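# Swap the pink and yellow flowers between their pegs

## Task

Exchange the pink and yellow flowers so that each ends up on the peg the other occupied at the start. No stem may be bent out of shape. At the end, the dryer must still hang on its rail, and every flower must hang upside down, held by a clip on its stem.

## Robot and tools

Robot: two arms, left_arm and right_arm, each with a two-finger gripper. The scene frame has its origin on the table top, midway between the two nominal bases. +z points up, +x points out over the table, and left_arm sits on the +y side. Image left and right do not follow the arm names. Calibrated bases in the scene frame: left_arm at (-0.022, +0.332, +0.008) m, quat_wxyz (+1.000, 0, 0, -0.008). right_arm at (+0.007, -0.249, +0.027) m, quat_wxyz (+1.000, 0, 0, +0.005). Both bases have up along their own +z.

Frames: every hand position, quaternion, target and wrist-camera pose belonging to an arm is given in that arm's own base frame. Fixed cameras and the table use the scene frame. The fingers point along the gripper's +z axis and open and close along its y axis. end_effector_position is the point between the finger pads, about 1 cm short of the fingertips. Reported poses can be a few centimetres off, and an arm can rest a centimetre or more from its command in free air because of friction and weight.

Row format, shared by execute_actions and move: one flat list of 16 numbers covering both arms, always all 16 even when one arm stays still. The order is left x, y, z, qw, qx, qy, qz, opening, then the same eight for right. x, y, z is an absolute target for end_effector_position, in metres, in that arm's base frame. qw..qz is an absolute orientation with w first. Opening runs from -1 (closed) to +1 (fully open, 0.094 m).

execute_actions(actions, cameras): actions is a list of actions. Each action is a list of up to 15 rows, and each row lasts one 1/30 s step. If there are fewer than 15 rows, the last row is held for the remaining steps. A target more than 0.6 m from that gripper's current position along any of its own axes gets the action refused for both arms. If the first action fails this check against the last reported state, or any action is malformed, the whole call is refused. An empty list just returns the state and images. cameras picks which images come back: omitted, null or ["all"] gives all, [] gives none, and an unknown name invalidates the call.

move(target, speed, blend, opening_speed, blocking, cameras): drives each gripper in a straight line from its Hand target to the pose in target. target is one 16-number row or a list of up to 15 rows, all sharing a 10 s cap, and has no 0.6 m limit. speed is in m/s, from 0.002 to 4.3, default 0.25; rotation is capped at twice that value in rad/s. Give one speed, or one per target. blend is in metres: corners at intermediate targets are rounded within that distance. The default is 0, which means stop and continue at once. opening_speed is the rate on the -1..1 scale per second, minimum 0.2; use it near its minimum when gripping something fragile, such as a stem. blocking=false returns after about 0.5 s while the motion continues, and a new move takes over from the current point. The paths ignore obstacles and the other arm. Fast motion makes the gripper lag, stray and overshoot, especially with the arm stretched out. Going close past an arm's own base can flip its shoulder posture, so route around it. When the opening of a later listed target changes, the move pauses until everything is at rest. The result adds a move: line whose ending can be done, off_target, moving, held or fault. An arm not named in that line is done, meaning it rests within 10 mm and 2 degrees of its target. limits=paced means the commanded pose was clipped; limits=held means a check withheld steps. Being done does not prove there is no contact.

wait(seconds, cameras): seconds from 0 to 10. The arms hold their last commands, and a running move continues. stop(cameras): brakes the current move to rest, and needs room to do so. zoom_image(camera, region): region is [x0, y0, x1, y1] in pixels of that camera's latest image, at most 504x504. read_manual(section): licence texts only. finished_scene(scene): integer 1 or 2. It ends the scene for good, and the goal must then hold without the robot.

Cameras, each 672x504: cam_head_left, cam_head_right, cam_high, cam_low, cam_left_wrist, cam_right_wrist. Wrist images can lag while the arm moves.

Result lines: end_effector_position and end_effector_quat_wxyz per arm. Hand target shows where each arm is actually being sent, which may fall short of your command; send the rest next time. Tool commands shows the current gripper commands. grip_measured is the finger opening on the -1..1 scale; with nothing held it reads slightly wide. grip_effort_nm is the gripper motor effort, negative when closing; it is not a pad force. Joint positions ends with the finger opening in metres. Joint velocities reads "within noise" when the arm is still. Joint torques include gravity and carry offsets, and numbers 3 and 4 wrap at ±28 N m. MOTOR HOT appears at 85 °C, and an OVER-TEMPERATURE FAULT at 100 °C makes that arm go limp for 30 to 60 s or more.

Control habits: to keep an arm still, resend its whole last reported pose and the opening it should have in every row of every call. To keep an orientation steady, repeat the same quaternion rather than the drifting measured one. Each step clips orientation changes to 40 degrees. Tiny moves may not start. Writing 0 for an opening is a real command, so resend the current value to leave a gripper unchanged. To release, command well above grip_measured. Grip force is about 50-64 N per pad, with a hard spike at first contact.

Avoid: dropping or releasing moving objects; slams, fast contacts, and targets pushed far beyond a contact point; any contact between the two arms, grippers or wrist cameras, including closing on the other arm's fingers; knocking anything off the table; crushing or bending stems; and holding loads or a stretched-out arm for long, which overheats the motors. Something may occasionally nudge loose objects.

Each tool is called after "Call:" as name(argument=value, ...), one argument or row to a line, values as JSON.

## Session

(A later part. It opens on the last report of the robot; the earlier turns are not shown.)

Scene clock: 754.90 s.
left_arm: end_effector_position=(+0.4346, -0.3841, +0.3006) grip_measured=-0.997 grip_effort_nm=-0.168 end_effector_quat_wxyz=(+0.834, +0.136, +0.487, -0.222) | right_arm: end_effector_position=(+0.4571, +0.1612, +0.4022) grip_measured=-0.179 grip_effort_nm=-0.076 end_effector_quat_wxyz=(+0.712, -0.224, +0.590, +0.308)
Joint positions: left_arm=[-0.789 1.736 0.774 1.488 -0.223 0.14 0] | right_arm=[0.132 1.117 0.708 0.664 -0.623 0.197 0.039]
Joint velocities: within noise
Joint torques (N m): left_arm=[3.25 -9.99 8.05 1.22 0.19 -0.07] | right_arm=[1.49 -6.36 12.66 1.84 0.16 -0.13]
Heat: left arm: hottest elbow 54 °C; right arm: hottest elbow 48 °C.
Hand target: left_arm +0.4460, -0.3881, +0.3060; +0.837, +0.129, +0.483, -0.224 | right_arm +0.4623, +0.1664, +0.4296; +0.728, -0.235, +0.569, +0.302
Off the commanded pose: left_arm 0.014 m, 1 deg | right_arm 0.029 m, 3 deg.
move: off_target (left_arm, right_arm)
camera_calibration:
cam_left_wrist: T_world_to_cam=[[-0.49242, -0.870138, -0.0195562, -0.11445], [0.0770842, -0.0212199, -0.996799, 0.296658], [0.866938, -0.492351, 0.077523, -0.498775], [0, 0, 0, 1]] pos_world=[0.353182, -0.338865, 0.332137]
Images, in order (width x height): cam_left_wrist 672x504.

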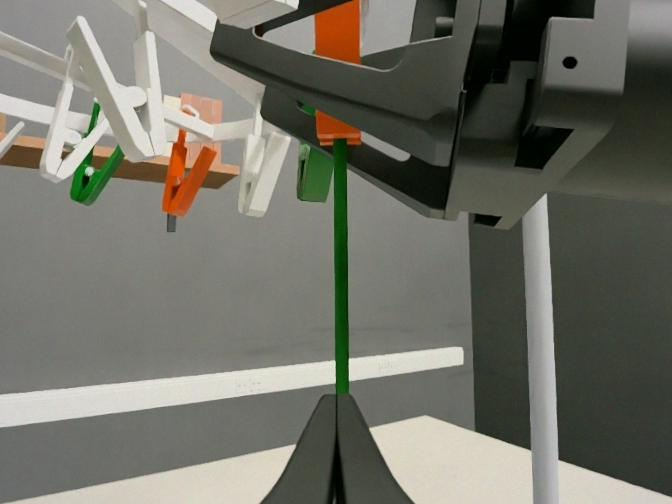

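Call:
move(
  target=[
    [0.4465,-0.3885,0.306,0.8365,0.1294,0.483,-0.2241,-0.5,0.464,0.167,0.430,0.728,-0.2356,0.5688,0.3016,-0.18],
    [0.4605,-0.3965,0.306,0.8365,0.1294,0.483,-0.2241,-0.5,0.464,0.167,0.430,0.728,-0.2356,0.5688,0.3016,-0.18],
  ],
  speed=0.05,
  cameras=["cam_left_wrist"],
)

Call:
zoom_image(
  camera="cam_left_wrist",
  region=[200, 300, 480, 504],
)

Scene clock: 758.60 s.
left_arm: end_effector_position=(+0.4479, -0.3916, +0.3001) grip_measured=-0.502 grip_effort_nm=0.046 end_effector_quat_wxyz=(+0.834, +0.136, +0.487, -0.221) | right_arm: end_effector_position=(+0.4571, +0.1612, +0.4022) grip_measured=-0.179 grip_effort_nm=-0.081 end_effector_quat_wxyz=(+0.712, -0.224, +0.590, +0.308)
Joint positions: left_arm=[-0.779 1.763 0.816 1.469 -0.215 0.136 0.023] | right_arm=[0.132 1.117 0.708 0.664 -0.623 0.197 0.039]
Joint velocities: within noise
Joint torques (N m): left_arm=[3.25 -10.34 8.46 1.25 0.19 -0.07] | right_arm=[1.2 -6.24 12.64 1.83 0.15 -0.12]
Heat: left arm: hottest elbow 54 °C; right arm: hottest elbow 48 °C.
Hand target: left_arm +0.4600, -0.3959, +0.3060; +0.837, +0.129, +0.483, -0.224 | right_arm +0.4623, +0.1664, +0.4296; +0.728, -0.235, +0.569, +0.302
Off the commanded pose: left_arm 0.015 m, 1 deg | right_arm 0.029 m, 3 deg.
move: off_target (left_arm, right_arm)
camera_calibration:
cam_left_wrist: T_world_to_cam=[[-0.491831, -0.870443, -0.0207857, -0.114433], [0.0759635, -0.0191159, -0.996927, 0.296357], [0.867371, -0.491898, 0.0755236, -0.513362], [0, 0, 0, 1]] pos_world=[0.366481, -0.346464, 0.331839]
Images, in order (width x height): cam_left_wrist 672x504.

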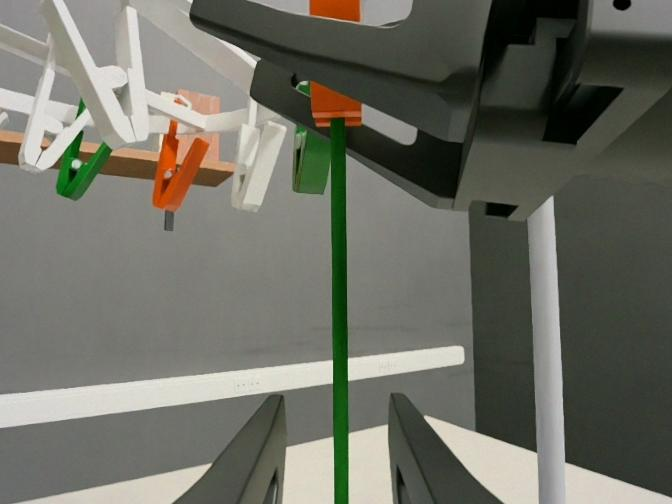

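Scaled by 1.800 from the camera's 672x504 image, which has a finer 960x720 frame.

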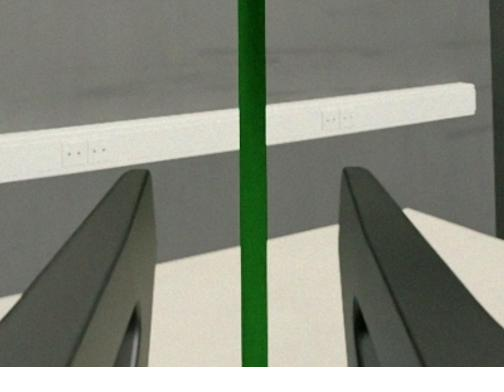

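Advance another 7 mm and close.

Call:
move(
  target=[
    [0.467,-0.400,0.306,0.8365,0.1294,0.483,-0.2241,-0.5,0.464,0.167,0.430,0.728,-0.2356,0.5688,0.3016,-0.18],
    [0.467,-0.400,0.306,0.8365,0.1294,0.483,-0.2241,-0.97,0.464,0.167,0.430,0.728,-0.2356,0.5688,0.3016,-0.18],
  ],
  speed=0.05,
  opening_speed=0.4,
  cameras=["cam_left_wrist"],
)

Call:
zoom_image(
  camera="cam_left_wrist",
  region=[200, 300, 480, 504],
)

Scene clock: 763.47 s.
left_arm: end_effector_position=(+0.4543, -0.3956, +0.3003) grip_measured=-0.967 grip_effort_nm=-0.115 end_effector_quat_wxyz=(+0.834, +0.136, +0.487, -0.222) | right_arm: end_effector_position=(+0.4571, +0.1612, +0.4022) grip_measured=-0.179 grip_effort_nm=-0.071 end_effector_quat_wxyz=(+0.712, -0.224, +0.590, +0.308)
Joint positions: left_arm=[-0.776 1.775 0.838 1.46 -0.212 0.133 0.002] | right_arm=[0.132 1.117 0.708 0.664 -0.623 0.197 0.039]
Joint velocities: within noise
Joint torques (N m): left_arm=[3.25 -10.64 8.44 1.26 0.19 -0.06] | right_arm=[1.38 -6.42 12.66 1.94 0.16 -0.13]
Heat: left arm: hottest elbow 54 °C; right arm: hottest elbow 48 °C.
Hand target: left_arm +0.4664, -0.3995, +0.3059; +0.836, +0.130, +0.483, -0.224 | right_arm +0.4623, +0.1664, +0.4296; +0.728, -0.235, +0.569, +0.302
Off the commanded pose: left_arm 0.015 m, 1 deg | right_arm 0.029 m, 3 deg.
move: off_target (left_arm, right_arm); target 2's new opening was sent with left_arm's hand 0.015 m and 1 deg from that target
camera_calibration:
cam_left_wrist: T_world_to_cam=[[-0.492568, -0.870035, -0.0203722, -0.114395], [0.0758276, -0.0195862, -0.996929, 0.295883], [0.866964, -0.4926, 0.0756202, -0.520972], [0, 0, 0, 1]] pos_world=[0.372881, -0.350363, 0.332039]
Images, in order (width x height): cam_left_wrist 672x504.

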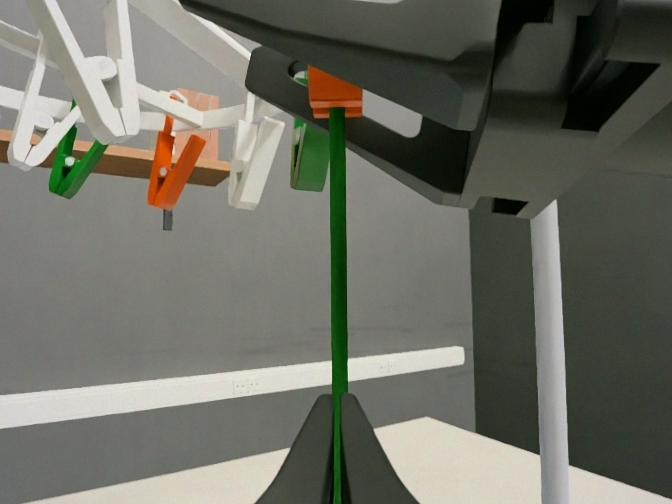

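Scaled by 1.800 from the camera's 672x504 image, which has a finer 960x720 frame.

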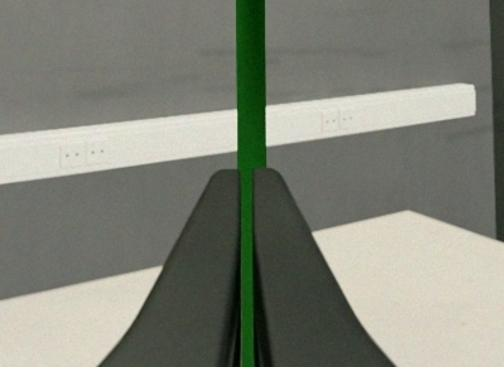

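Call:
move(
  target=[
    [0.467,-0.400,0.306,0.8365,0.1294,0.483,-0.2241,-0.5,0.464,0.167,0.430,0.728,-0.2356,0.5688,0.3016,-0.18],
    [0.476,-0.405,0.306,0.8365,0.1294,0.483,-0.2241,-0.5,0.464,0.167,0.430,0.728,-0.2356,0.5688,0.3016,-0.18],
  ],
  speed=0.04,
  opening_speed=1.0,
  cameras=["cam_left_wrist","cam_high"],
)

Scene clock: 780.17 s.
left_arm: end_effector_position=(+0.4631, -0.4004, +0.3001) grip_measured=-0.502 grip_effort_nm=0.051 end_effector_quat_wxyz=(+0.834, +0.136, +0.487, -0.221) | right_arm: end_effector_position=(+0.4571, +0.1612, +0.4022) grip_measured=-0.179 grip_effort_nm=-0.081 end_effector_quat_wxyz=(+0.712, -0.224, +0.590, +0.308)
Joint positions: left_arm=[-0.77 1.793 0.866 1.448 -0.207 0.131 0.023] | right_arm=[0.132 1.117 0.708 0.664 -0.623 0.197 0.039]
Joint velocities: within noise
Joint torques (N m): left_arm=[3.25 -10.87 8.57 1.31 0.2 -0.09] | right_arm=[1.32 -6.42 12.66 1.89 0.15 -0.13]
Heat: left arm: hottest elbow 53 °C; right arm: hottest elbow 49 °C.
Hand target: left_arm +0.4754, -0.4043, +0.3060; +0.837, +0.129, +0.483, -0.224 | right_arm +0.4623, +0.1664, +0.4296; +0.728, -0.235, +0.569, +0.302
Off the commanded pose: left_arm 0.015 m, 1 deg | right_arm 0.029 m, 3 deg.
move: off_target (left_arm, right_arm)
camera_calibration:
cam_left_wrist: T_world_to_cam=[[-0.492028, -0.870329, -0.0208696, -0.114471], [0.0755677, -0.0188149, -0.996963, 0.295405], [0.867294, -0.492111, 0.0750262, -0.530762], [0, 0, 0, 1]] pos_world=[0.38168, -0.355263, 0.33194]
Images, in order (width x height): cam_high 672x504, cam_left_wrist 672x504.

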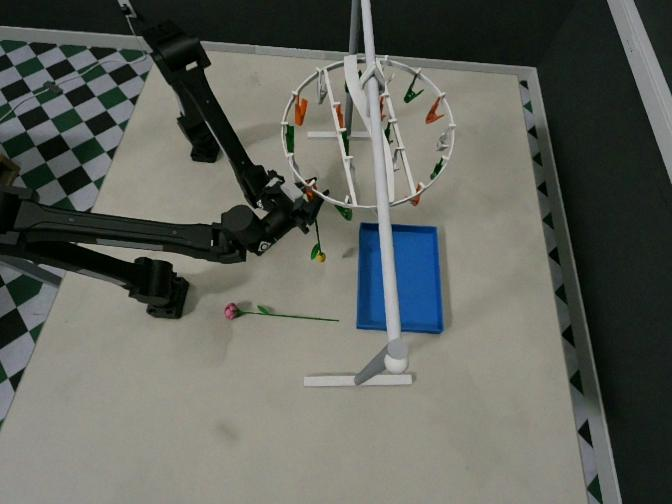

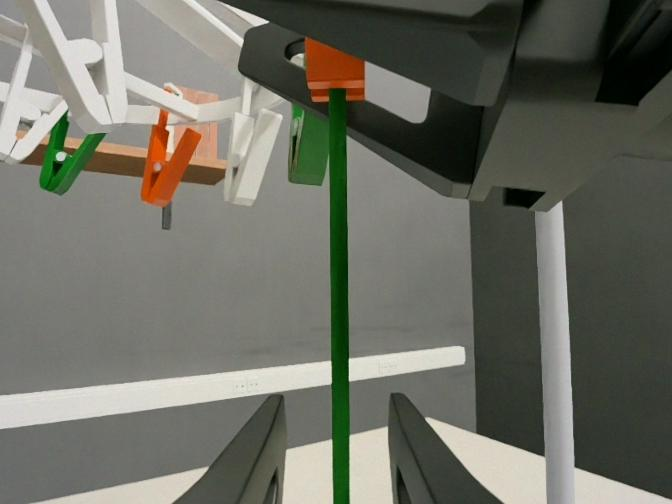

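Call:
move(
  target=[0.476,-0.405,0.306,0.8365,0.1294,0.483,-0.2241,-1,0.464,0.167,0.430,0.728,-0.2356,0.5688,0.3016,-0.18],
  opening_speed=0.3,
  cameras=["cam_left_wrist","cam_right_wrist"],
)

Scene clock: 783.57 s.
left_arm: end_effector_position=(+0.4632, -0.4006, +0.3002) grip_measured=-0.997 grip_effort_nm=-0.159 end_effector_quat_wxyz=(+0.834, +0.136, +0.487, -0.222) | right_arm: end_effector_position=(+0.4571, +0.1612, +0.4022) grip_measured=-0.179 grip_effort_nm=-0.076 end_effector_quat_wxyz=(+0.712, -0.224, +0.590, +0.308)
Joint positions: left_arm=[-0.77 1.793 0.867 1.448 -0.207 0.13 0] | right_arm=[0.132 1.117 0.708 0.664 -0.623 0.197 0.039]
Joint velocities: within noise
Joint torques (N m): left_arm=[3.25 -10.93 8.57 1.24 0.18 -0.06] | right_arm=[1.26 -6.48 12.64 1.89 0.17 -0.11]
Heat: left arm: hottest elbow 53 °C; right arm: hottest elbow 49 °C.
Hand target: left_arm +0.4754, -0.4044, +0.3059; +0.837, +0.130, +0.483, -0.224 | right_arm +0.4623, +0.1664, +0.4296; +0.728, -0.235, +0.569, +0.302
Off the commanded pose: left_arm 0.015 m, 1 deg | right_arm 0.029 m, 3 deg.
move: off_target (left_arm, right_arm)
camera_calibration:
cam_left_wrist: T_world_to_cam=[[-0.49258, -0.870031, -0.0202745, -0.114389], [0.0756059, -0.0195733, -0.996946, 0.295105], [0.866977, -0.492608, 0.0754209, -0.531085], [0, 0, 0, 1]] pos_world=[0.381781, -0.355363, 0.33194]
cam_right_wrist: T_world_to_cam=[[0.705468, -0.707859, -0.0353624, -0.195262], [-0.180629, -0.131324, -0.974745, 0.537043], [0.685338, 0.694038, -0.220505, -0.249603], [0, 0, 0, 1]] pos_world=[0.405819, 0.105542, 0.461536]
Images, in order (width x height): cam_left_wrist 672x504, cam_right_wrist 672x504.

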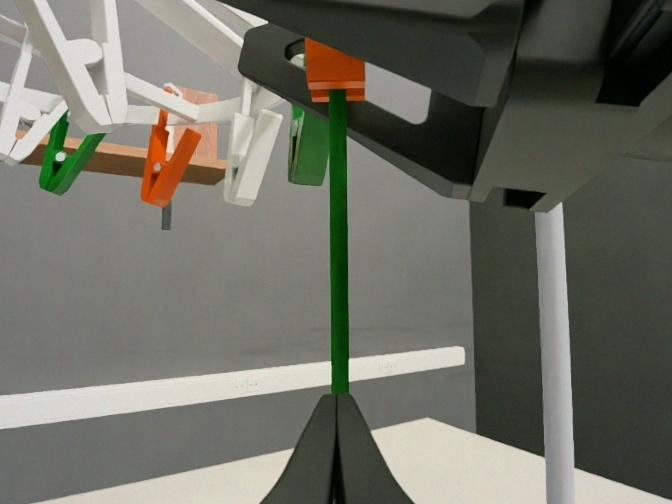

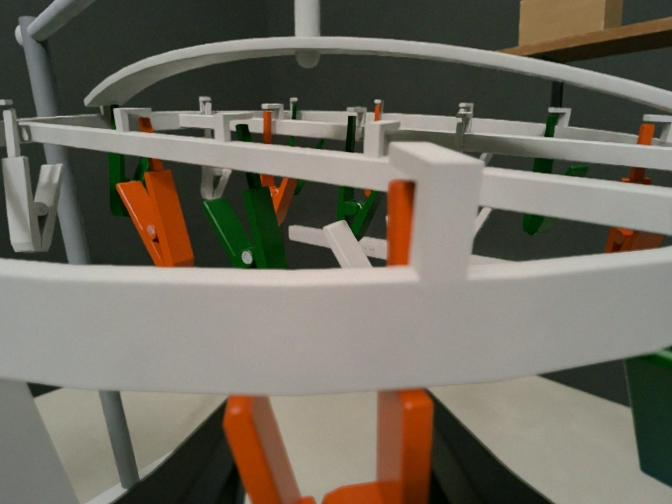

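Call:
move(
  target=[
    [0.476,-0.405,0.306,0.8365,0.1294,0.483,-0.2241,-0.5,0.464,0.167,0.430,0.728,-0.2356,0.5688,0.3016,-0.18],
    [0.490,-0.413,0.306,0.8365,0.1294,0.483,-0.2241,-0.5,0.464,0.167,0.430,0.728,-0.2356,0.5688,0.3016,-0.18],
    [0.490,-0.413,0.306,0.8365,0.1294,0.483,-0.2241,-1,0.464,0.167,0.430,0.728,-0.2356,0.5688,0.3016,-0.18],
  ],
  speed=0.04,
  opening_speed=0.5,
  cameras=["cam_left_wrist","cam_high"],
)

Scene clock: 790.90 s.
left_arm: end_effector_position=(+0.4772, -0.4087, +0.3002) grip_measured=-0.953 grip_effort_nm=-0.984 end_effector_quat_wxyz=(+0.834, +0.136, +0.487, -0.222) | right_arm: end_effector_position=(+0.4571, +0.1612, +0.4022) grip_measured=-0.179 grip_effort_nm=-0.076 end_effector_quat_wxyz=(+0.712, -0.224, +0.590, +0.308)
Joint positions: left_arm=[-0.762 1.821 0.914 1.428 -0.2 0.126 0.002] | right_arm=[0.132 1.117 0.708 0.664 -0.623 0.197 0.039]
Joint velocities: within noise
Joint torques (N m): left_arm=[3.31 -11.4 8.72 1.25 0.19 -0.07] | right_arm=[1.38 -6.3 12.66 1.84 0.17 -0.12]
Heat: left arm: hottest elbow 53 °C; right arm: hottest elbow 50 °C.
Hand target: left_arm +0.4895, -0.4123, +0.3059; +0.837, +0.129, +0.483, -0.224 | right_arm +0.4623, +0.1664, +0.4296; +0.728, -0.235, +0.569, +0.302
Off the commanded pose: left_arm 0.015 m, 1 deg | right_arm 0.029 m, 3 deg.
move: off_target (left_arm, right_arm); target 3's new opening was sent with left_arm's hand 0.015 m and 1 deg from that target
camera_calibration:
cam_left_wrist: T_world_to_cam=[[-0.492191, -0.870249, -0.0203501, -0.114747], [0.0753085, -0.0192791, -0.996974, 0.294223], [0.867224, -0.492234, 0.0750262, -0.547051], [0, 0, 0, 1]] pos_world=[0.39578, -0.363463, 0.33204]
Images, in order (width x height): cam_high 672x504, cam_left_wrist 672x504.

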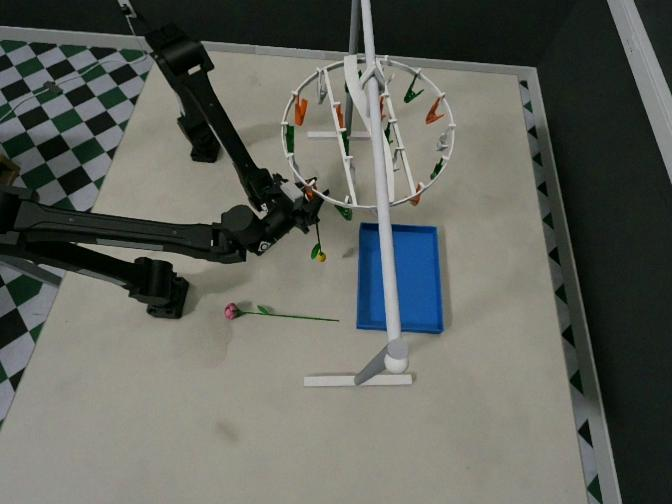

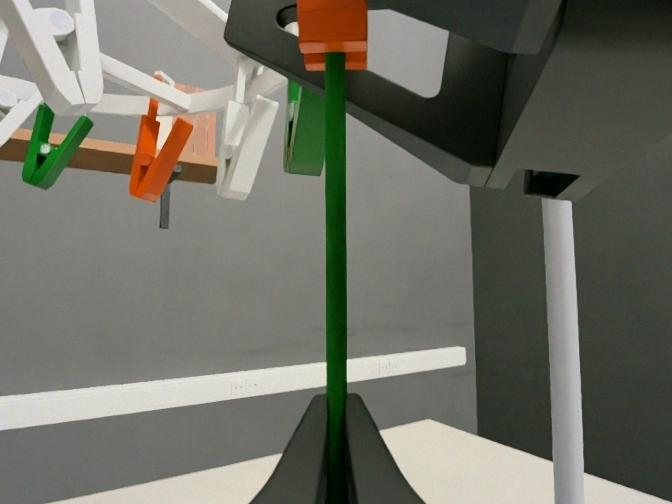

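Call:
move(
  target=[
    [0.490,-0.413,0.306,0.8365,0.1294,0.483,-0.2241,-1,0.464,0.167,0.430,0.728,-0.2356,0.5688,0.3016,-0.45],
    [0.490,-0.413,0.306,0.8365,0.1294,0.483,-0.2241,-1,0.464,0.167,0.430,0.728,-0.2356,0.5688,0.3016,-0.6],
    [0.490,-0.413,0.306,0.8365,0.1294,0.483,-0.2241,-1,0.464,0.167,0.430,0.728,-0.2356,0.5688,0.3016,-0.95],
  ],
  opening_speed=0.3,
  cameras=["cam_left_wrist","cam_right_wrist"],
)

Scene clock: 798.03 s.
left_arm: end_effector_position=(+0.4772, -0.4088, +0.3000) grip_measured=-0.957 grip_effort_nm=-1.062 end_effector_quat_wxyz=(+0.833, +0.136, +0.488, -0.222) | right_arm: end_effector_position=(+0.4573, +0.1610, +0.4023) grip_measured=-0.600 grip_effort_nm=-1.038 end_effector_quat_wxyz=(+0.713, -0.223, +0.590, +0.307)
Joint positions: left_arm=[-0.762 1.821 0.914 1.428 -0.2 0.125 0.002] | right_arm=[0.132 1.117 0.708 0.664 -0.622 0.196 0.019]
Joint velocities: within noise
Joint torques (N m): left_arm=[3.25 -11.46 8.72 1.26 0.17 -0.06] | right_arm=[1.38 -6.3 12.66 1.83 0.11 -0.12]
Heat: left arm: hottest elbow 54 °C; right arm: hottest elbow 50 °C.
Hand target: left_arm +0.4894, -0.4123, +0.3059; +0.837, +0.129, +0.483, -0.224 | right_arm +0.4623, +0.1664, +0.4296; +0.728, -0.235, +0.569, +0.302
Off the commanded pose: left_arm 0.015 m, 1 deg | right_arm 0.029 m, 3 deg.
move: off_target (left_arm, right_arm); target 2's new opening was sent with right_arm's hand 0.029 m and 3 deg from that target; target 3's new opening was sent with right_arm's hand 0.029 m and 3 deg from that target
camera_calibration:
cam_left_wrist: T_world_to_cam=[[-0.492812, -0.869906, -0.0199864, -0.114501], [0.0748516, -0.0194977, -0.997004, 0.294136], [0.866911, -0.492831, 0.0747225, -0.547027], [0, 0, 0, 1]] pos_world=[0.39578, -0.363462, 0.331841]
cam_right_wrist: T_world_to_cam=[[0.70429, -0.709072, -0.0345391, -0.195037], [-0.180152, -0.131454, -0.974815, 0.536897], [0.686674, 0.692775, -0.220322, -0.250094], [0, 0, 0, 1]] pos_world=[0.405819, 0.10554, 0.461538]
Images, in order (width x height): cam_left_wrist 672x504, cam_right_wrist 672x504.

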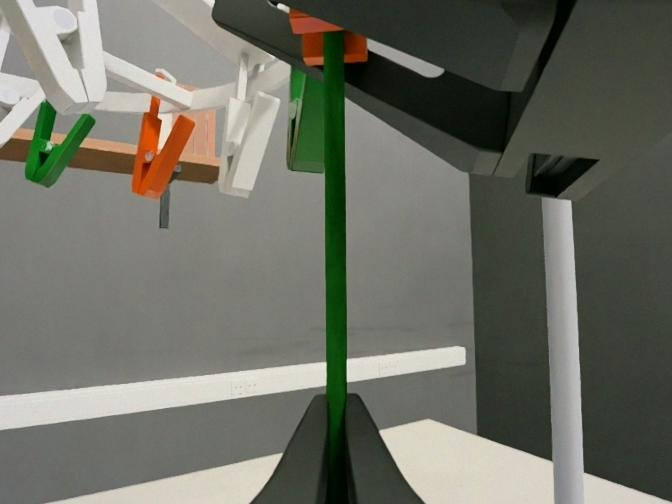

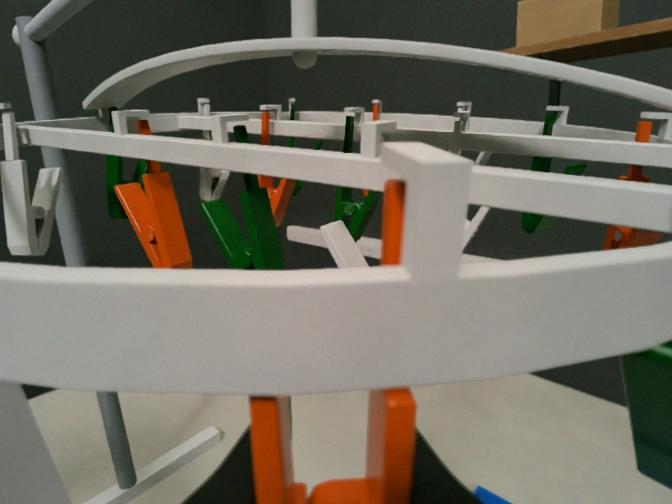

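Call:
move(
  target=[0.490,-0.413,0.256,0.8365,0.1294,0.483,-0.2241,-1,0.464,0.167,0.430,0.728,-0.2356,0.5688,0.3016,-0.95],
  speed=0.06,
  cameras=["cam_left_wrist","cam_high"],
)

Call:
zoom_image(
  camera="cam_high",
  region=[220, 130, 380, 270],
)

Scene clock: 801.93 s.
left_arm: end_effector_position=(+0.4814, -0.4127, +0.2474) grip_measured=-0.957 grip_effort_nm=-1.067 end_effector_quat_wxyz=(+0.828, +0.141, +0.496, -0.219) | right_arm: end_effector_position=(+0.4574, +0.1610, +0.4023) grip_measured=-0.600 grip_effort_nm=-1.028 end_effector_quat_wxyz=(+0.713, -0.223, +0.590, +0.307)
Joint positions: left_arm=[-0.762 1.942 0.914 1.525 -0.2 0.125 0.002] | right_arm=[0.132 1.117 0.708 0.664 -0.622 0.196 0.019]
Joint velocities: within noise
Joint torques (N m): left_arm=[3.25 -12.34 7.3 2.55 0.18 -0.06] | right_arm=[1.38 -6.36 12.63 1.85 0.1 -0.12]
Heat: left arm: hottest elbow 54 °C; right arm: hottest elbow 50 °C.
Hand target: left_arm +0.4896, -0.4125, +0.2559; +0.836, +0.130, +0.483, -0.224 | right_arm +0.4623, +0.1664, +0.4296; +0.728, -0.235, +0.569, +0.302
Off the commanded pose: left_arm 0.012 m, 2 deg | right_arm 0.029 m, 3 deg.
move: off_target (left_arm, right_arm)
camera_calibration:
cam_left_wrist: T_world_to_cam=[[-0.493185, -0.869546, -0.025636, -0.115271], [0.0580818, -0.0035105, -0.998306, 0.25624], [0.867983, -0.493839, 0.0522361, -0.544131], [0, 0, 0, 1]] pos_world=[0.400564, -0.368047, 0.281274]
Images, in order (width x height): cam_high 672x504, cam_left_wrist 672x504.

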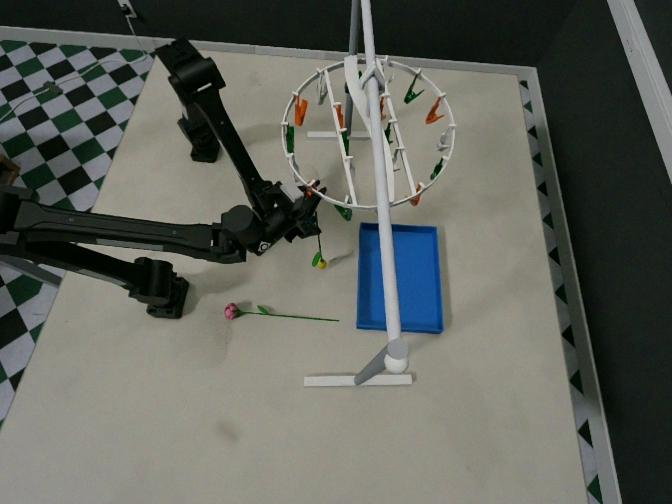

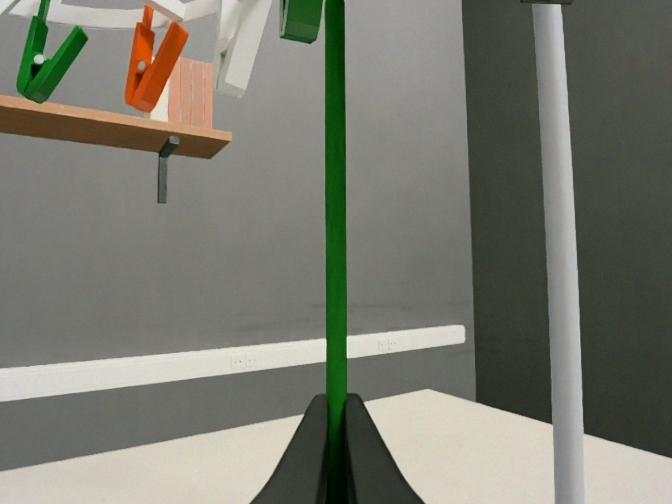

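Scaled by 3.150 from the camera's 672x504 image, which has a finer 960x720 frame.

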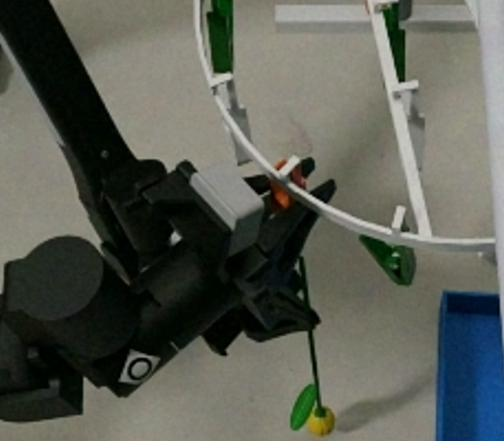

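Call:
move(
  target=[
    [0.490,-0.413,0.226,0.8365,0.1294,0.483,-0.2241,-1,0.464,0.167,0.430,0.728,-0.2356,0.5688,0.3016,-0.95],
    [0.35,-0.333,0.226,0.8365,0.1294,0.483,-0.2241,-1,0.464,0.167,0.430,0.728,-0.2356,0.5688,0.3016,-0.95],
    [0.35,-0.333,0.226,0.8365,0.1294,0.483,-0.2241,-1,0.464,0.167,0.430,0.728,-0.2356,0.5688,0.3016,-0.3],
  ],
  speed=0.1,
  opening_speed=0.3,
  cameras=["cam_left_wrist","cam_high","cam_right_wrist"],
)

Scene clock: 810.03 s.
left_arm: end_effector_position=(+0.3561, -0.3327, +0.2268) grip_measured=-0.958 grip_effort_nm=-1.062 end_effector_quat_wxyz=(+0.788, +0.153, +0.557, -0.213) | right_arm: end_effector_position=(+0.4574, +0.1610, +0.4023) grip_measured=-0.302 grip_effort_nm=0.076 end_effector_quat_wxyz=(+0.713, -0.223, +0.590, +0.307)
Joint positions: left_arm=[-0.857 1.667 0.459 1.565 -0.305 0.117 0.002] | right_arm=[0.132 1.117 0.708 0.664 -0.622 0.196 0.033]
Joint velocities: within noise
Joint torques (N m): left_arm=[1.79 -9 3.12 1.89 -0.02 0.07] | right_arm=[1.32 -6.36 12.67 1.89 0.11 -0.11]
Heat: left arm: hottest elbow 53 °C; right arm: hottest elbow 51 °C.
Hand target: left_arm +0.3503, -0.3331, +0.2267; +0.787, +0.156, +0.557, -0.215 | right_arm +0.4623, +0.1664, +0.4296; +0.728, -0.235, +0.569, +0.302
Off the commanded pose: left_arm 0.006 m, 11 deg | right_arm 0.029 m, 3 deg.
joint sent to its limit (left arm) — joint 4 (wrist pitch), upper limit. The joint targets are off in orientation, not in position.
move: off_target (left_arm, right_arm); target 3's new opening was sent with right_arm's hand 0.029 m and 3 deg from that target
camera_calibration:
cam_left_wrist: T_world_to_cam=[[-0.498049, -0.866999, -0.0161128, -0.107574], [-0.0739638, 0.0609876, -0.995394, 0.311051], [0.863989, -0.494563, -0.0945014, -0.360225], [0, 0, 0, 1]] pos_world=[0.280659, -0.290391, 0.273843]
cam_right_wrist: T_world_to_cam=[[0.704023, -0.709334, -0.034598, -0.194945], [-0.18023, -0.131334, -0.974817, 0.536903], [0.686927, 0.692529, -0.220305, -0.250109], [0, 0, 0, 1]] pos_world=[0.405819, 0.10544, 0.461538]
Images, in order (width x height): cam_high 672x504, cam_left_wrist 672x504, cam_right_wrist 672x504.

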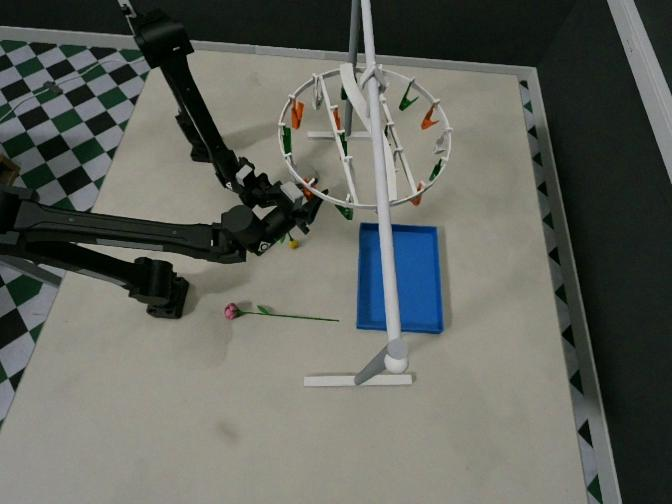

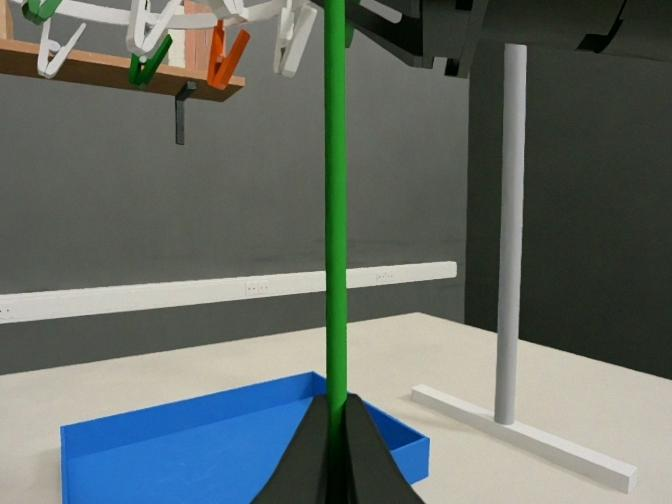

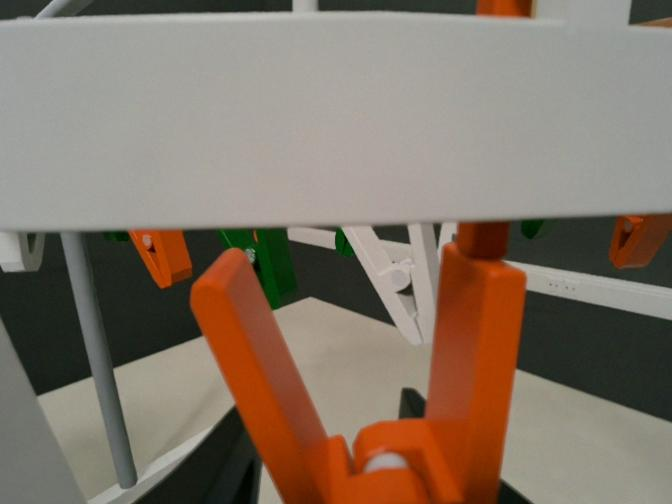

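Call:
wait(
  seconds=1,
  cameras=["cam_right_wrist"],
)

Scene clock: 812.43 s.
left_arm: end_effector_position=(+0.3561, -0.3327, +0.2268) grip_measured=-0.958 grip_effort_nm=-1.067 end_effector_quat_wxyz=(+0.788, +0.153, +0.557, -0.213) | right_arm: end_effector_position=(+0.4574, +0.1610, +0.4023) grip_measured=-0.301 grip_effort_nm=0.081 end_effector_quat_wxyz=(+0.713, -0.223, +0.590, +0.307)
Joint positions: left_arm=[-0.857 1.667 0.459 1.565 -0.305 0.117 0.002] | right_arm=[0.132 1.117 0.708 0.664 -0.622 0.196 0.033]
Joint velocities: within noise
Joint torques (N m): left_arm=[1.79 -9.05 3.11 1.89 -0.02 0.07] | right_arm=[1.55 -6.18 12.64 1.87 0.11 -0.13]
Heat: left arm: hottest elbow 52 °C; right arm: hottest elbow 51 °C.
Hand target: left_arm +0.3503, -0.3331, +0.2267; +0.787, +0.156, +0.557, -0.215 | right_arm +0.4623, +0.1664, +0.4296; +0.728, -0.235, +0.569, +0.302
Tool commands: left_gripper/opening=-1.0 right_gripper/opening=-0.3
Off the commanded pose: left_arm 0.006 m, 11 deg | right_arm 0.029 m, 3 deg.
wait: 1.00 s; at rest from the start
camera_calibration:
cam_right_wrist: T_world_to_cam=[[0.704023, -0.709334, -0.034598, -0.194945], [-0.18023, -0.131334, -0.974817, 0.536903], [0.686927, 0.692529, -0.220305, -0.250109], [0, 0, 0, 1]] pos_world=[0.405819, 0.10544, 0.461538]
Images, in order (width x height): cam_right_wrist 672x504.

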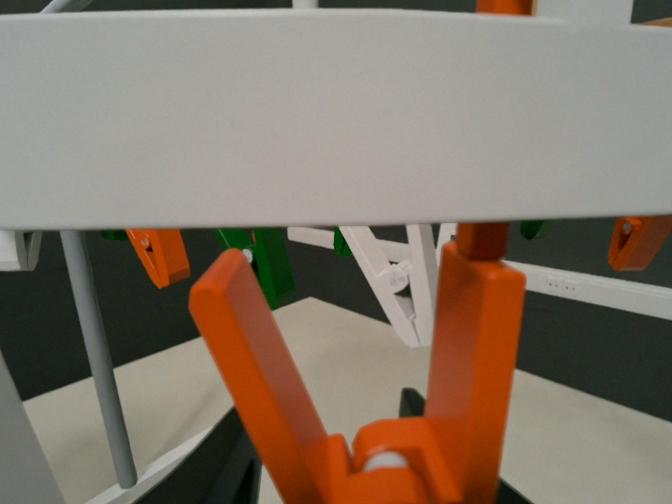

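Call:
move(
  target=[
    [0.35,-0.333,0.226,0.788,0.153,0.557,-0.213,-1,0.464,0.167,0.430,0.728,-0.2356,0.5688,0.3016,0.0],
    [0.35,-0.333,0.226,0.788,0.153,0.557,-0.213,-1,0.390,0.093,0.40,0.728,-0.2356,0.5688,0.3016,0.0],
    [0.35,-0.333,0.226,0.788,0.153,0.557,-0.213,-1,0.350,0.053,0.40,0.728,-0.2356,0.5688,0.3016,0.0],
  ],
  speed=[0.05,0.08,0.15],
  opening_speed=0.4,
  cameras=["cam_high","cam_right_wrist"],
)

Scene clock: 819.53 s.
left_arm: end_effector_position=(+0.3558, -0.3324, +0.2266) grip_measured=-0.958 grip_effort_nm=-1.062 end_effector_quat_wxyz=(+0.788, +0.150, +0.558, -0.211) | right_arm: end_effector_position=(+0.3507, +0.0560, +0.4058) grip_measured=-0.001 grip_effort_nm=0.076 end_effector_quat_wxyz=(+0.730, -0.243, +0.565, +0.298)
Joint positions: left_arm=[-0.86 1.667 0.459 1.565 -0.316 0.117 0.002] | right_arm=[-0.261 0.824 0.494 0.801 -1.003 0.386 0.047]
Joint velocities: within noise
Joint torques (N m): left_arm=[1.79 -8.94 3.14 1.89 -0.02 0.09] | right_arm=[-0.26 -1.2 7.6 1.96 0.18 0.18]
Heat: left arm: hottest elbow 51 °C; right arm: hottest elbow 51 °C.
Hand target: left_arm +0.3502, -0.3330, +0.2262; +0.787, +0.154, +0.558, -0.213 | right_arm +0.3500, +0.0531, +0.4000; +0.728, -0.236, +0.569, +0.301
Off the commanded pose: left_arm 0.006 m, 0 deg | right_arm 0.007 m, 1 deg.
joint sent to its limit (left arm) — joint 4 (wrist pitch), upper limit. The joint targets still meet the commanded pose.
move: done
camera_calibration:
cam_right_wrist: T_world_to_cam=[[0.711593, -0.702018, 0.0283863, -0.22287], [-0.107805, -0.149021, -0.98294, 0.48625], [0.694272, 0.696393, -0.181724, -0.121847], [0, 0, 0, 1]] pos_world=[0.295609, 0.000856378, 0.462139]
Images, in order (width x height): cam_high 672x504, cam_right_wrist 672x504.

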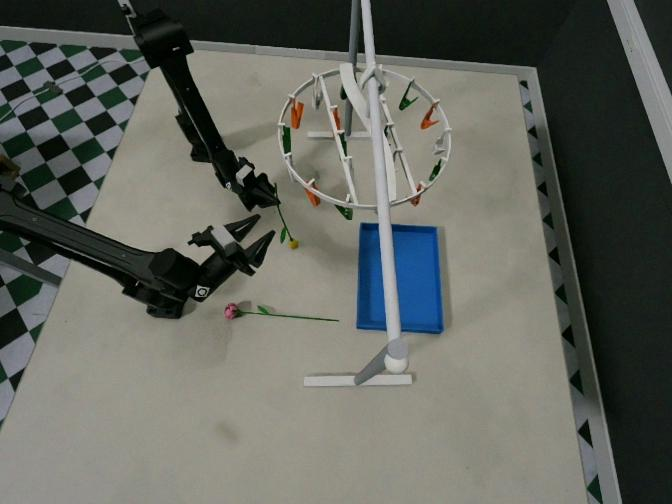

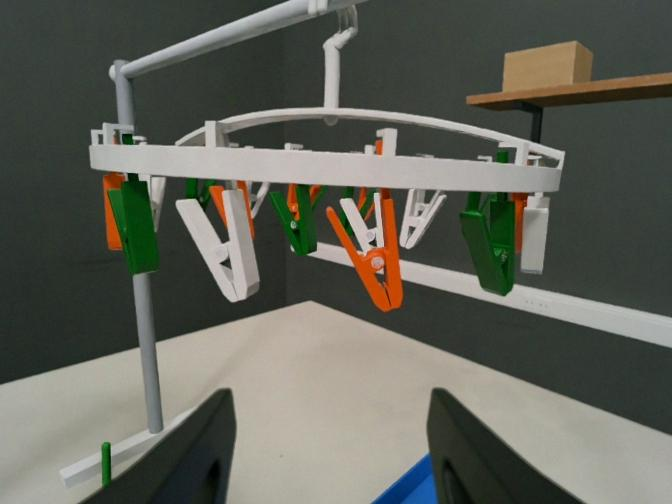

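Call:
move(
  target=[
    [0.44,-0.354,0.306,0.8365,0.1294,0.483,-0.2241,-1,0.26,0.06,0.30,0.7849,-0.2113,0.4532,0.3660,-0.4],
    [0.44,-0.354,0.306,0.8365,0.1294,0.483,-0.2241,-1,0.30,0.105,0.23,0.7849,-0.2113,0.4532,0.3660,-0.4],
  ],
  speed=0.15,
  cameras=["cam_high","cam_right_wrist","cam_left_wrist"],
)

Scene clock: 831.03 s.
left_arm: end_effector_position=(+0.4286, -0.3488, +0.2990) grip_measured=-0.958 grip_effort_nm=-1.067 end_effector_quat_wxyz=(+0.833, +0.136, +0.488, -0.221) | right_arm: end_effector_position=(+0.2958, +0.1034, +0.2261) grip_measured=-0.399 grip_effort_nm=-0.081 end_effector_quat_wxyz=(+0.724, -0.206, +0.574, +0.322)
Joint positions: left_arm=[-0.739 1.683 0.689 1.511 -0.182 0.115 0.002] | right_arm=[-0.063 1.253 0.054 1.57 -0.791 0.342 0.028]
Joint velocities: within noise
Joint torques (N m): left_arm=[3.08 -9.17 8.01 1.31 0.19 -0.07] | right_arm=[0.97 -1.08 5.24 2.07 0.1 -0.12]
Heat: left arm: hottest elbow 50 °C; right arm: hottest elbow 49 °C.
Hand target: left_arm +0.4395, -0.3535, +0.3060; +0.837, +0.129, +0.483, -0.224 | right_arm +0.2998, +0.1052, +0.2308; +0.730, -0.217, +0.565, +0.316
Off the commanded pose: left_arm 0.014 m, 1 deg | right_arm 0.006 m, 16 deg.
joint sent to its limit (right arm) — joint 4 (wrist pitch), upper limit. The joint targets are off in orientation, not in position.
move: off_target (left_arm, right_arm)
camera_calibration:
cam_left_wrist: T_world_to_cam=[[-0.490479, -0.871213, -0.0204512, -0.0877292], [0.0739075, -0.0182024, -0.997099, 0.2988], [0.868313, -0.490568, 0.073317, -0.474704], [0, 0, 0, 1]] pos_world=[0.347079, -0.303866, 0.330943]
cam_right_wrist: T_world_to_cam=[[0.705454, -0.706164, -0.0605539, -0.123106], [-0.161925, -0.0774038, -0.983763, 0.319431], [0.690011, 0.703804, -0.16895, -0.151805], [0, 0, 0, 1]] pos_world=[0.243316, 0.0446329, 0.281142]
Images, in order (width x height): cam_high 672x504, cam_left_wrist 672x504, cam_right_wrist 672x504.

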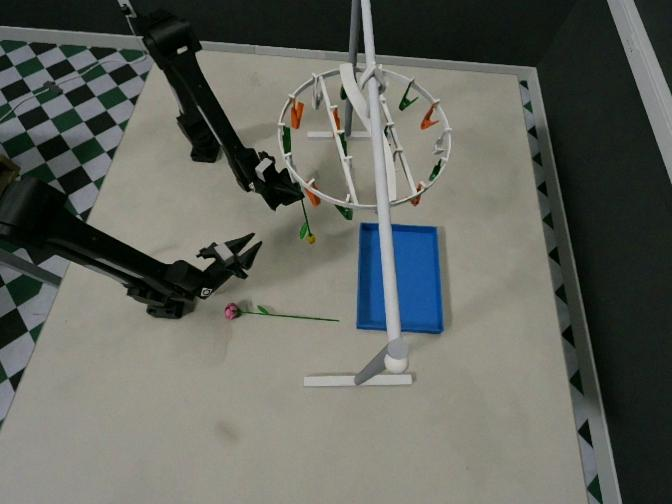

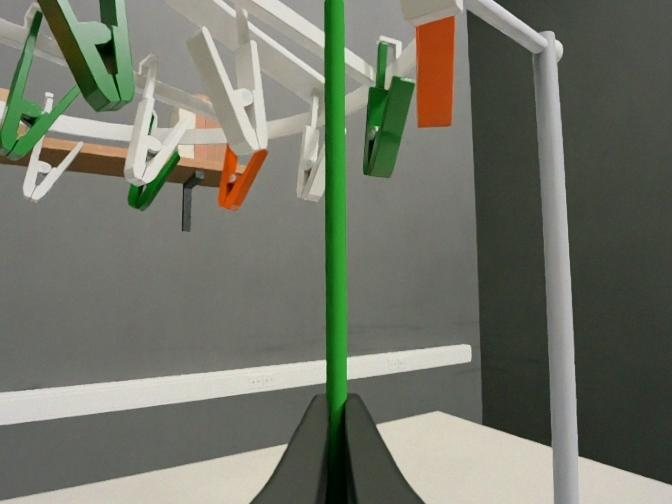

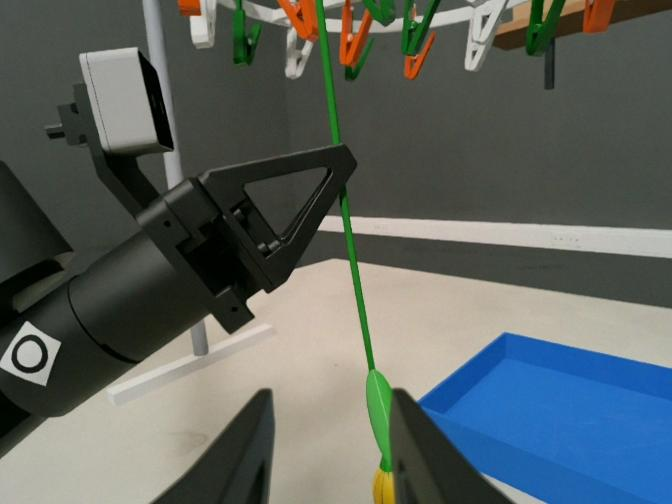

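Call:
move(
  target=[0.44,-0.354,0.306,0.8365,0.1294,0.483,-0.2241,-1,0.36,0.152,0.22,0.7849,-0.2113,0.4532,0.3660,-0.4],
  speed=0.1,
  cameras=["cam_high","cam_right_wrist"],
)

Scene clock: 840.47 s.
left_arm: end_effector_position=(+0.4286, -0.3488, +0.2990) grip_measured=-0.958 grip_effort_nm=-1.067 end_effector_quat_wxyz=(+0.833, +0.136, +0.488, -0.221) | right_arm: end_effector_position=(+0.3523, +0.1474, +0.2137) grip_measured=-0.399 grip_effort_nm=-0.076 end_effector_quat_wxyz=(+0.715, -0.223, +0.575, +0.329)
Joint positions: left_arm=[-0.739 1.683 0.689 1.511 -0.182 0.115 0.002] | right_arm=[0.118 1.469 0.207 1.57 -0.66 0.253 0.028]
Joint velocities: within noise
Joint torques (N m): left_arm=[3.14 -9.17 7.99 1.31 0.18 -0.06] | right_arm=[1.49 -4.66 5.71 2.15 0.13 -0.13]
Heat: left arm: hottest elbow 51 °C; right arm: hottest elbow 47 °C.
Hand target: left_arm +0.4395, -0.3535, +0.3060; +0.837, +0.129, +0.483, -0.224 | right_arm +0.3597, +0.1520, +0.2207; +0.725, -0.234, +0.562, +0.324
Off the commanded pose: left_arm 0.014 m, 1 deg | right_arm 0.011 m, 17 deg.
joint sent to its limit (right arm) — joint 4 (wrist pitch), upper limit. The joint targets are off in orientation, not in position.
move: off_target (left_arm, right_arm)
camera_calibration:
cam_right_wrist: T_world_to_cam=[[0.729746, -0.681995, -0.0485032, -0.147298], [-0.161095, -0.102564, -0.981595, 0.322853], [0.664469, 0.724129, -0.184712, -0.2145], [0, 0, 0, 1]] pos_world=[0.302029, 0.0879823, 0.270146]
Images, in order (width x height): cam_high 672x504, cam_right_wrist 672x504.

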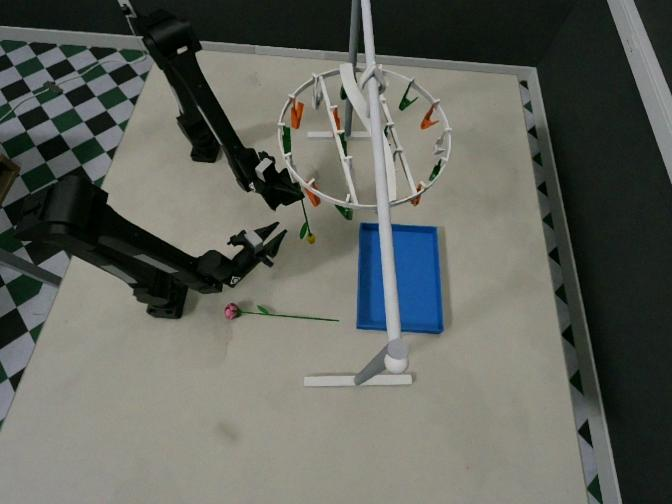

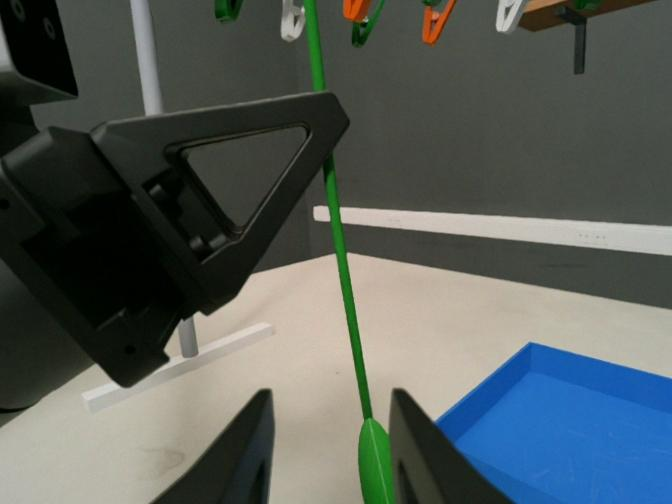

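Call:
move(
  target=[
    [0.44,-0.354,0.346,0.6824,0.3079,0.5332,-0.3940,-1,0.30,0.10,0.24,0.728,-0.2356,0.5688,0.3016,-0.4],
    [0.44,-0.354,0.346,0.6824,0.3079,0.5332,-0.3940,-1,0.355,0.152,0.255,0.728,-0.2356,0.5688,0.3016,-0.4],
  ],
  speed=0.12,
  cameras=["cam_high","cam_right_wrist"],
)

Scene clock: 852.90 s.
left_arm: end_effector_position=(+0.4299, -0.3537, +0.3128) grip_measured=-0.958 grip_effort_nm=-1.062 end_effector_quat_wxyz=(+0.665, +0.313, +0.553, -0.393) | right_arm: end_effector_position=(+0.3436, +0.1469, +0.2441) grip_measured=-0.399 grip_effort_nm=-0.081 end_effector_quat_wxyz=(+0.720, -0.226, +0.579, +0.306)
Joint positions: left_arm=[-0.54 1.448 0.731 0.938 0.498 -0.126 0.002] | right_arm=[0.134 1.212 0.199 1.295 -0.621 0.197 0.028]
Joint velocities: within noise
Joint torques (N m): left_arm=[3.25 -10.4 10.59 1.55 0.07 -0.07] | right_arm=[1.38 -2.49 8.35 1.44 0.18 -0.13]
Heat: left arm: hottest elbow 52 °C; right arm: hottest elbow 45 °C.
Hand target: left_arm +0.4384, -0.3529, +0.3459; +0.683, +0.308, +0.533, -0.394 | right_arm +0.3543, +0.1517, +0.2550; +0.728, -0.235, +0.569, +0.302
Off the commanded pose: left_arm 0.035 m, 3 deg | right_arm 0.017 m, 2 deg.
move: off_target (left_arm, right_arm)
camera_calibration:
cam_right_wrist: T_world_to_cam=[[0.706558, -0.707397, -0.0191364, -0.1353], [-0.154017, -0.127328, -0.97983, 0.352038], [0.690692, 0.695254, -0.198915, -0.203996], [0, 0, 0, 1]] pos_world=[0.290715, 0.0909423, 0.301771]
Images, in order (width x height): cam_high 672x504, cam_right_wrist 672x504.

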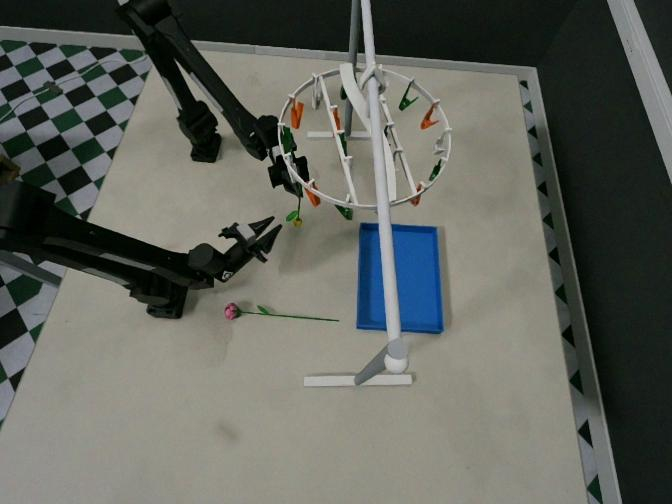

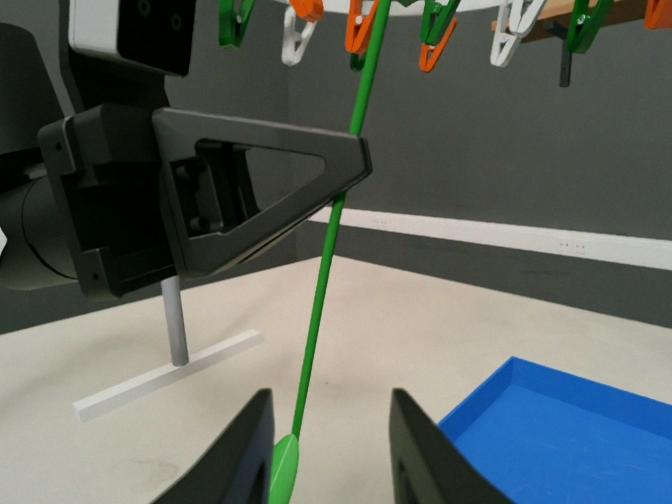

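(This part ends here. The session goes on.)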